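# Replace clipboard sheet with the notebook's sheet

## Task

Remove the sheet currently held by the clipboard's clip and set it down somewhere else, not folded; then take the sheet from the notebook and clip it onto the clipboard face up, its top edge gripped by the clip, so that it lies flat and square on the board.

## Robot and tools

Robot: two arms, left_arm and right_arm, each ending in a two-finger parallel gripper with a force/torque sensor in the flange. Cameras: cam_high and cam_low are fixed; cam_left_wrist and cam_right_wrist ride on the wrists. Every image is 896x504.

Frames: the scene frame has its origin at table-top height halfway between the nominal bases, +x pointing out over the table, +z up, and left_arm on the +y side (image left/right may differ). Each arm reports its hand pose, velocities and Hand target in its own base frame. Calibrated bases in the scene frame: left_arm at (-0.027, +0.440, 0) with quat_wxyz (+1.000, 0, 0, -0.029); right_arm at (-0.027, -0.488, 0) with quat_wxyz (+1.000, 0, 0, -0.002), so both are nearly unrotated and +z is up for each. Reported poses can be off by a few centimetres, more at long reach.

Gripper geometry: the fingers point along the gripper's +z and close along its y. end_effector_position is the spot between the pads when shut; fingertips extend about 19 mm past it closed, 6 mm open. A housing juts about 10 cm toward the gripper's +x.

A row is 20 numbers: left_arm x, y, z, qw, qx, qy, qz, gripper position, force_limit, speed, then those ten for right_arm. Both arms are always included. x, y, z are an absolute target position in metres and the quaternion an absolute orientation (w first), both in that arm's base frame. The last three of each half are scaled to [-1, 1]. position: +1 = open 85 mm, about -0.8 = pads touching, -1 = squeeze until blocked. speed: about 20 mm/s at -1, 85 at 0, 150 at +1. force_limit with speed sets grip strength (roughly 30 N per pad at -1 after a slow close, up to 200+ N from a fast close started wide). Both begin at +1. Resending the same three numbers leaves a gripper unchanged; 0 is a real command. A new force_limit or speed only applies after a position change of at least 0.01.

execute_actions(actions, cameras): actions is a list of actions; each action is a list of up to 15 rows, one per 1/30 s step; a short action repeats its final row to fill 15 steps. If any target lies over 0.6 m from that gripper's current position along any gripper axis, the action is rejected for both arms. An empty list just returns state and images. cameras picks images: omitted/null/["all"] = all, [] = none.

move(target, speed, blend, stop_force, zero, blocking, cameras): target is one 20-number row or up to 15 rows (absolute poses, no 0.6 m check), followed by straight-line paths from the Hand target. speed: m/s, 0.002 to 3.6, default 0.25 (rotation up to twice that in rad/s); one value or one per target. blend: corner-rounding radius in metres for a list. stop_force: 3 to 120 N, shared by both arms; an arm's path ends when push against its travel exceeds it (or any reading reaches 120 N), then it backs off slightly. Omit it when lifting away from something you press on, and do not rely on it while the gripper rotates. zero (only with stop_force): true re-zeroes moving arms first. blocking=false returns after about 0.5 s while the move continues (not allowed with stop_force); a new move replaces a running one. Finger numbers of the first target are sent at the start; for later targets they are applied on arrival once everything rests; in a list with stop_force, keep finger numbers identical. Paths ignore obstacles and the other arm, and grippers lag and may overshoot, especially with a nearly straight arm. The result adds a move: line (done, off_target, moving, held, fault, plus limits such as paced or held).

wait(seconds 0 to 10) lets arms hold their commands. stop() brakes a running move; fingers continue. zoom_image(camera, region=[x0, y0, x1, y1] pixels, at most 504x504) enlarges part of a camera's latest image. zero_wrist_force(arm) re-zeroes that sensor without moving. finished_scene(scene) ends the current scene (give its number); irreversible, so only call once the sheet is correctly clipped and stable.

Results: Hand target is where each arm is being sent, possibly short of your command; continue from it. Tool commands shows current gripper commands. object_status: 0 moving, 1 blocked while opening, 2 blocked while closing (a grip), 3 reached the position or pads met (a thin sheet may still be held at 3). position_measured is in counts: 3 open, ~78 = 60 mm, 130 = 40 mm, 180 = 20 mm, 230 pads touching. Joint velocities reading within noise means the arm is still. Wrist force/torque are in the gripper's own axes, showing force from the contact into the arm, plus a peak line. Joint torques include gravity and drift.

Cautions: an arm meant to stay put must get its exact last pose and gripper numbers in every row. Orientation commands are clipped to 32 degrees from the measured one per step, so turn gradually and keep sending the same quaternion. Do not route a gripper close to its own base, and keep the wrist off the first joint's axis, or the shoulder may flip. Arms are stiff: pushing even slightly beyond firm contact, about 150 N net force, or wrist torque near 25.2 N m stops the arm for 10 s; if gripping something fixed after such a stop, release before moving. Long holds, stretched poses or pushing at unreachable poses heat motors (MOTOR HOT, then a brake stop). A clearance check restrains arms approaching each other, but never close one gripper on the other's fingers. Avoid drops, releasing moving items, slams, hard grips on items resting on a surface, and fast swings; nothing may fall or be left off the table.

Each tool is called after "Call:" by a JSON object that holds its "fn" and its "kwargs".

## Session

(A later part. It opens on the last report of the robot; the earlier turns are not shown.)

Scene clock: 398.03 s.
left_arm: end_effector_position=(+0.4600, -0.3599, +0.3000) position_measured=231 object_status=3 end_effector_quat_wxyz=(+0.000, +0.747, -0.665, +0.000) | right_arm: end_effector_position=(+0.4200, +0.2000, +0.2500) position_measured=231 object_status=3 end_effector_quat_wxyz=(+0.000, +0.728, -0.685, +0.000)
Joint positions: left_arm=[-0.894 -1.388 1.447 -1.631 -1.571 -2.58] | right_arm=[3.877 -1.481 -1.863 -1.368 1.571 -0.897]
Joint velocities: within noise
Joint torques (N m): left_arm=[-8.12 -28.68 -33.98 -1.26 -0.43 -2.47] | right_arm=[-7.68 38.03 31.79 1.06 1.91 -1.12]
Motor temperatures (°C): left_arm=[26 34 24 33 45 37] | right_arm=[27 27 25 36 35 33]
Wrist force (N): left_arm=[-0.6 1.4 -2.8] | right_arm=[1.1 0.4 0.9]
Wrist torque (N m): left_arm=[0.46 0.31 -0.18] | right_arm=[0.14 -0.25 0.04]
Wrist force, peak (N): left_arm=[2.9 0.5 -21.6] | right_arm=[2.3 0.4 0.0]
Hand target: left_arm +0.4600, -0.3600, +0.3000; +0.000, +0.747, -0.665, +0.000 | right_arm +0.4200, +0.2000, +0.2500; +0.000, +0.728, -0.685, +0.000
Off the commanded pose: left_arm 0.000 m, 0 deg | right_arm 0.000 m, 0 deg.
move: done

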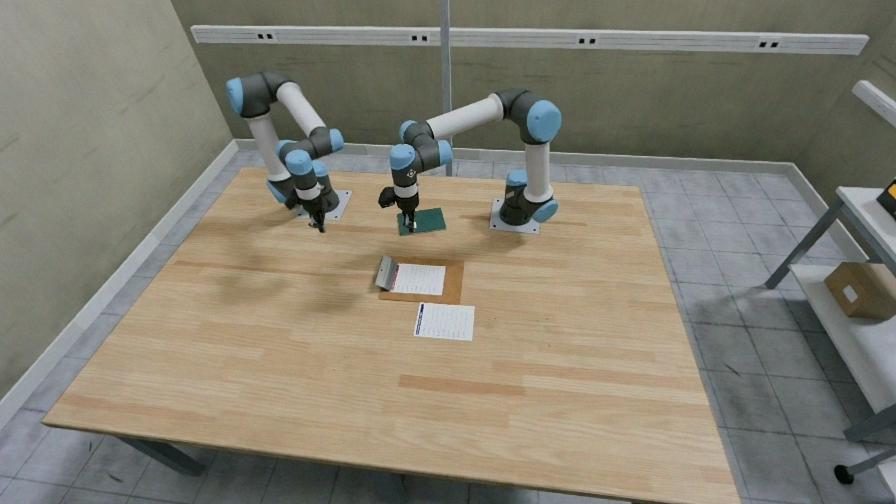

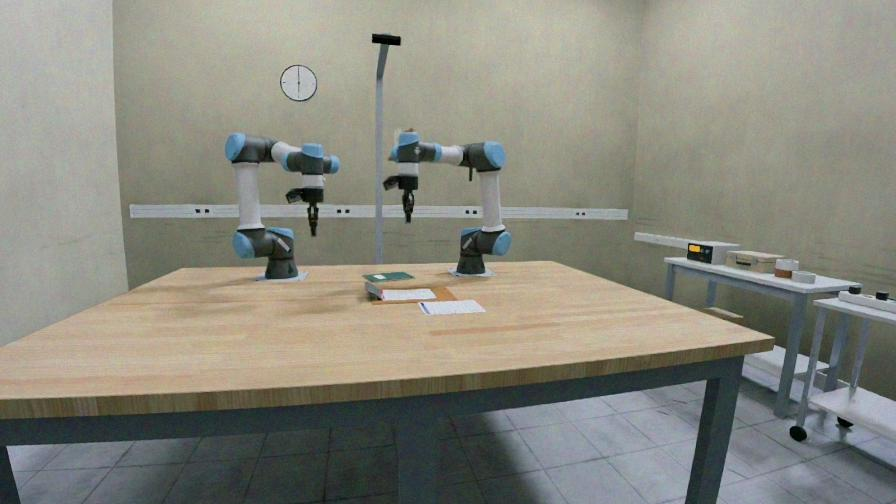

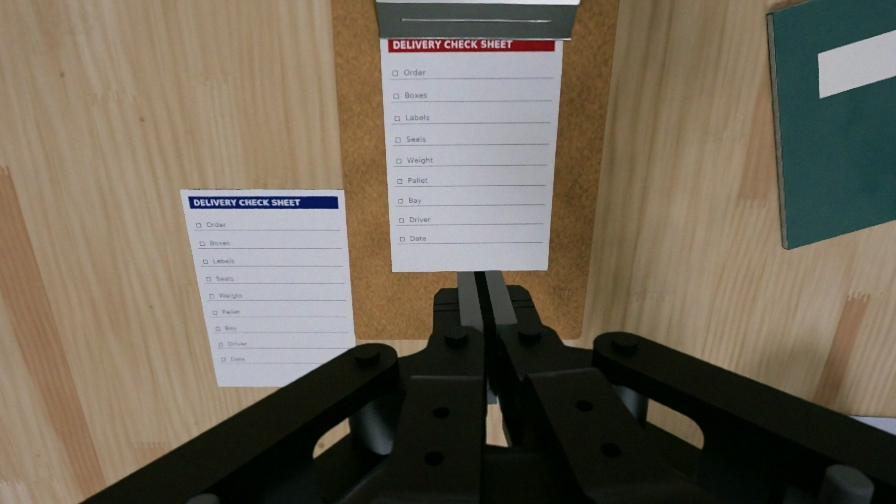

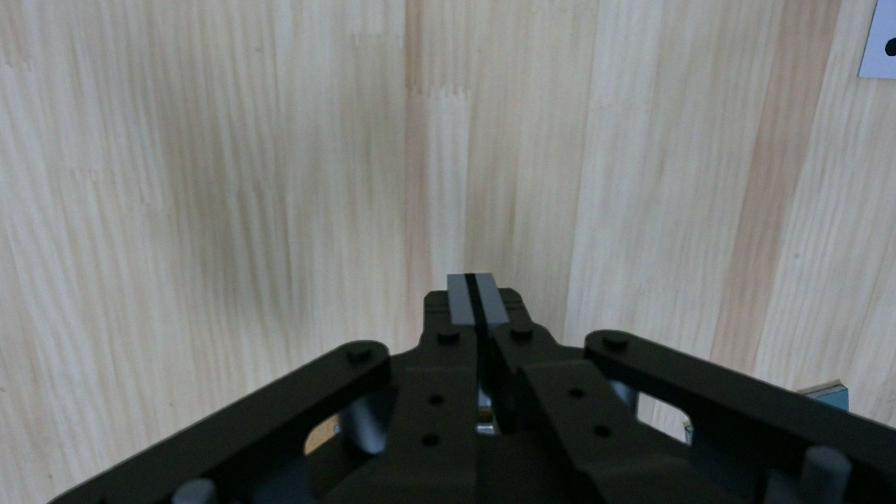

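Call:
{"fn": "move", "kwargs": {"target": [[0.619,-0.23,0.08,0,0.7467,-0.6652,0,-1,0,-1,0.42,0.20,0.25,0,0.7284,-0.6852,0,-1,0,-1],[0.619,-0.23,0.027,0,0.7467,-0.6652,0,-1,0,-1,0.42,0.20,0.25,0,0.7284,-0.6852,0,-1,0,-1]], "cameras": []}}

Call:
{"fn": "move", "kwargs": {"target": [0.619,-0.23,0.012,0,0.7467,-0.6652,0,-1,0,-1,0.42,0.20,0.25,0,0.7284,-0.6852,0,-1,0,-1], "cameras": [], "speed": 0.006, "stop_force": 3}}

Call:
{"fn": "move", "kwargs": {"target": [0.659,-0.225,0.0207,0,0.7467,-0.6652,0,-1,0,-1,0.42,0.20,0.25,0,0.7284,-0.6852,0,-1,0,-1], "cameras": ["cam_left_wrist"], "speed": 0.04}}

Call:
{"fn": "move", "kwargs": {"target": [[0.659,-0.225,0.06,0,0.7467,-0.6652,0,-1,0,-1,0.42,0.20,0.25,0,0.7284,-0.6852,0,-1,0,-1],[0.46,-0.36,0.32,0,0.7467,-0.6652,0,-1,0,-1,0.42,0.20,0.25,0,0.7284,-0.6852,0,-1,0,-1]], "cameras": ["cam_left_wrist","cam_high"]}}

Scene clock: 421.80 s.
left_arm: end_effector_position=(+0.6190, -0.2300, +0.0272) position_measured=231 object_status=3 end_effector_quat_wxyz=(+0.000, +0.747, -0.665, +0.000) | right_arm: end_effector_position=(+0.4200, +0.2000, +0.2500) position_measured=231 object_status=3 end_effector_quat_wxyz=(+0.000, +0.728, -0.685, +0.000)
Joint positions: left_arm=[-0.559 -0.992 1.632 -2.211 -1.571 -2.245] | right_arm=[3.877 -1.481 -1.863 -1.368 1.571 -0.897]
Joint velocities: within noise
Joint torques (N m): left_arm=[9.96 -41.82 -7.86 -4.41 -1.21 2.9] | right_arm=[-7.16 37.62 22.95 1.72 1.63 -1.22]
Motor temperatures (°C): left_arm=[26 34 24 33 45 37] | right_arm=[27 27 25 36 35 33]
Wrist force (N): left_arm=[-0.7 1.5 -2.5] | right_arm=[0.9 0.6 0.7]
Wrist torque (N m): left_arm=[0.47 0.35 -0.18] | right_arm=[0.17 -0.21 0.02]
Wrist force, peak (N): left_arm=[-0.3 2.3 -4.1] | right_arm=[1.1 0.3 1.2]
Hand target: left_arm +0.6190, -0.2300, +0.0270; +0.000, +0.747, -0.665, +0.000 | right_arm +0.4200, +0.2000, +0.2500; +0.000, +0.728, -0.685, +0.000
Off the commanded pose: left_arm 0.000 m, 0 deg | right_arm 0.000 m, 0 deg.
move: done
No camera images: "cameras" was empty.

Scene clock: 424.23 s.
left_arm: end_effector_position=(+0.6190, -0.2300, +0.0211) position_measured=231 object_status=3 end_effector_quat_wxyz=(+0.000, +0.747, -0.665, +0.000) | right_arm: end_effector_position=(+0.4200, +0.2000, +0.2500) position_measured=231 object_status=3 end_effector_quat_wxyz=(+0.000, +0.728, -0.685, +0.000)
Joint positions: left_arm=[-0.559 -0.984 1.636 -2.224 -1.571 -2.245] | right_arm=[3.877 -1.481 -1.863 -1.368 1.571 -0.897]
Joint velocities: within noise
Joint torques (N m): left_arm=[7.69 -52.71 -28.5 -0.8 -0.68 2.9] | right_arm=[-7.42 34.51 20.65 1.94 1.39 -1.22]
Motor temperatures (°C): left_arm=[26 34 24 33 45 37] | right_arm=[27 27 25 36 35 33]
Wrist force (N): left_arm=[-0.4 1.5 -6.9] | right_arm=[0.8 0.4 0.6]
Wrist torque (N m): left_arm=[0.51 0.38 -0.19] | right_arm=[0.15 -0.19 0.03]
Wrist force, peak (N): left_arm=[-3.2 5.8 -16.4] | right_arm=[1.2 0.5 0.9]
Hand target: left_arm +0.6190, -0.2300, +0.0211; +0.000, +0.747, -0.665, +0.000 | right_arm +0.4200, +0.2000, +0.2500; +0.000, +0.728, -0.685, +0.000
Off the commanded pose: left_arm 0.009 m, 0 deg | right_arm 0.000 m, 0 deg.
move: contact (left_arm)
No camera images: "cameras" was empty.

Scene clock: 425.73 s.
left_arm: end_effector_position=(+0.6589, -0.2250, +0.0207) position_measured=231 object_status=3 end_effector_quat_wxyz=(+0.000, +0.747, -0.665, +0.000) | right_arm: end_effector_position=(+0.4200, +0.2000, +0.2500) position_measured=231 object_status=3 end_effector_quat_wxyz=(+0.000, +0.728, -0.685, +0.000)
Joint positions: left_arm=[-0.522 -0.913 1.512 -2.17 -1.571 -2.208] | right_arm=[3.877 -1.481 -1.863 -1.368 1.571 -0.897]
Joint velocities: within noise
Joint torques (N m): left_arm=[13.38 -20.43 -22.38 -0.66 0.81 2.63] | right_arm=[-6.52 35.58 18.28 2.2 1.58 -1.1]
Motor temperatures (°C): left_arm=[26 34 24 33 45 37] | right_arm=[27 27 25 36 35 33]
Wrist force (N): left_arm=[-2.0 15.7 -40.1] | right_arm=[1.2 0.4 0.6]
Wrist torque (N m): left_arm=[0.31 0.40 -0.20] | right_arm=[0.13 -0.25 0.04]
Wrist force, peak (N): left_arm=[-2.0 15.7 -40.1] | right_arm=[1.1 0.3 1.2]
Hand target: left_arm +0.6590, -0.2250, +0.0207; +0.000, +0.747, -0.665, +0.000 | right_arm +0.4200, +0.2000, +0.2500; +0.000, +0.728, -0.685, +0.000
Off the commanded pose: left_arm 0.000 m, 0 deg | right_arm 0.000 m, 0 deg.
move: done
Images, in order (width x height): cam_left_wrist 896x504.

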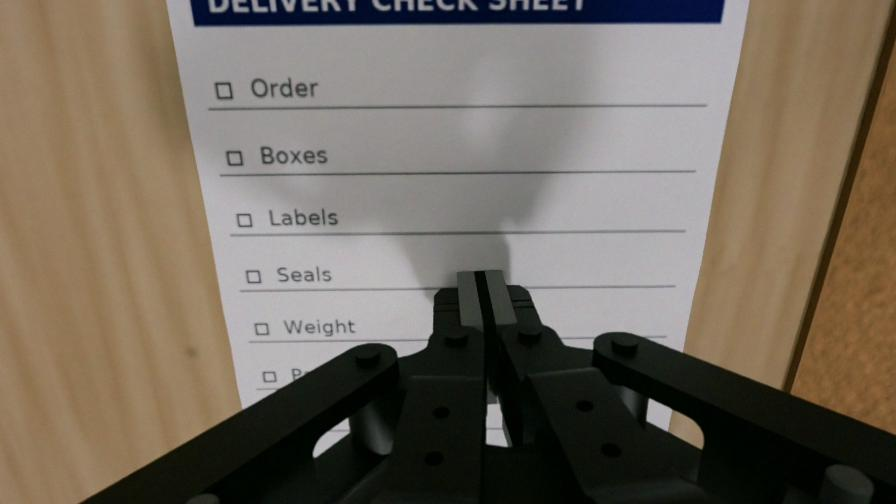

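Scene clock: 428.13 s.
left_arm: end_effector_position=(+0.4601, -0.3599, +0.3199) position_measured=231 object_status=3 end_effector_quat_wxyz=(+0.000, +0.747, -0.665, +0.000) | right_arm: end_effector_position=(+0.4200, +0.2000, +0.2500) position_measured=231 object_status=3 end_effector_quat_wxyz=(+0.000, +0.728, -0.685, +0.000)
Joint positions: left_arm=[-0.894 -1.389 1.398 -1.58 -1.571 -2.58] | right_arm=[3.877 -1.481 -1.863 -1.368 1.571 -0.897]
Joint velocities: within noise
Joint torques (N m): left_arm=[-7.93 -43.67 -35.89 -0.92 1.48 -2.39] | right_arm=[-7.76 35.55 15.47 2.65 1.28 -1.24]
Motor temperatures (°C): left_arm=[26 34 24 33 45 37] | right_arm=[27 27 25 36 35 33]
Wrist force (N): left_arm=[-1.5 1.3 -2.8] | right_arm=[1.1 0.1 1.0]
Wrist torque (N m): left_arm=[0.46 0.45 -0.20] | right_arm=[0.09 -0.25 0.03]
Wrist force, peak (N): left_arm=[-1.4 15.5 -39.2] | right_arm=[1.2 0.4 0.9]
Hand target: left_arm +0.4600, -0.3600, +0.3200; +0.000, +0.747, -0.665, +0.000 | right_arm +0.4200, +0.2000, +0.2500; +0.000, +0.728, -0.685, +0.000
Off the commanded pose: left_arm 0.000 m, 0 deg | right_arm 0.000 m, 0 deg.
move: done
Images, in order (width x height): cam_high 896x504, cam_left_wrist 896x504.

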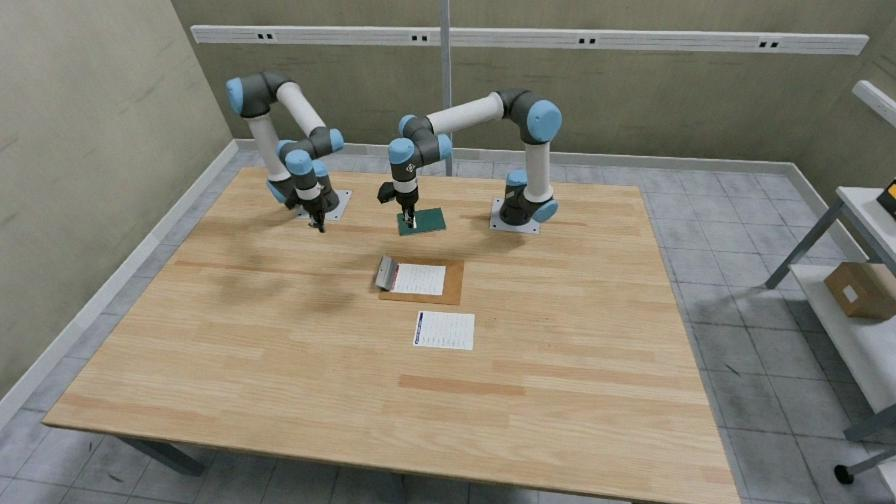

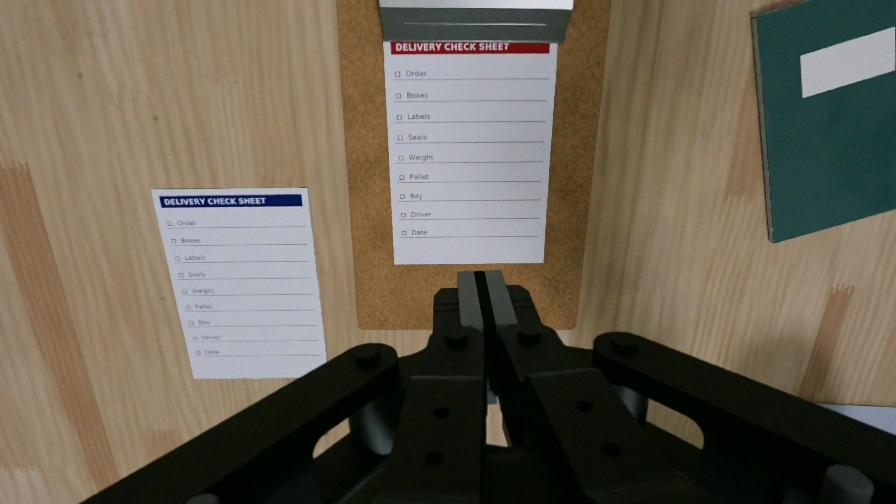

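Call:
{"fn": "finished_scene", "kwargs": {"scene": 2}}

The scene is finished: the task was done.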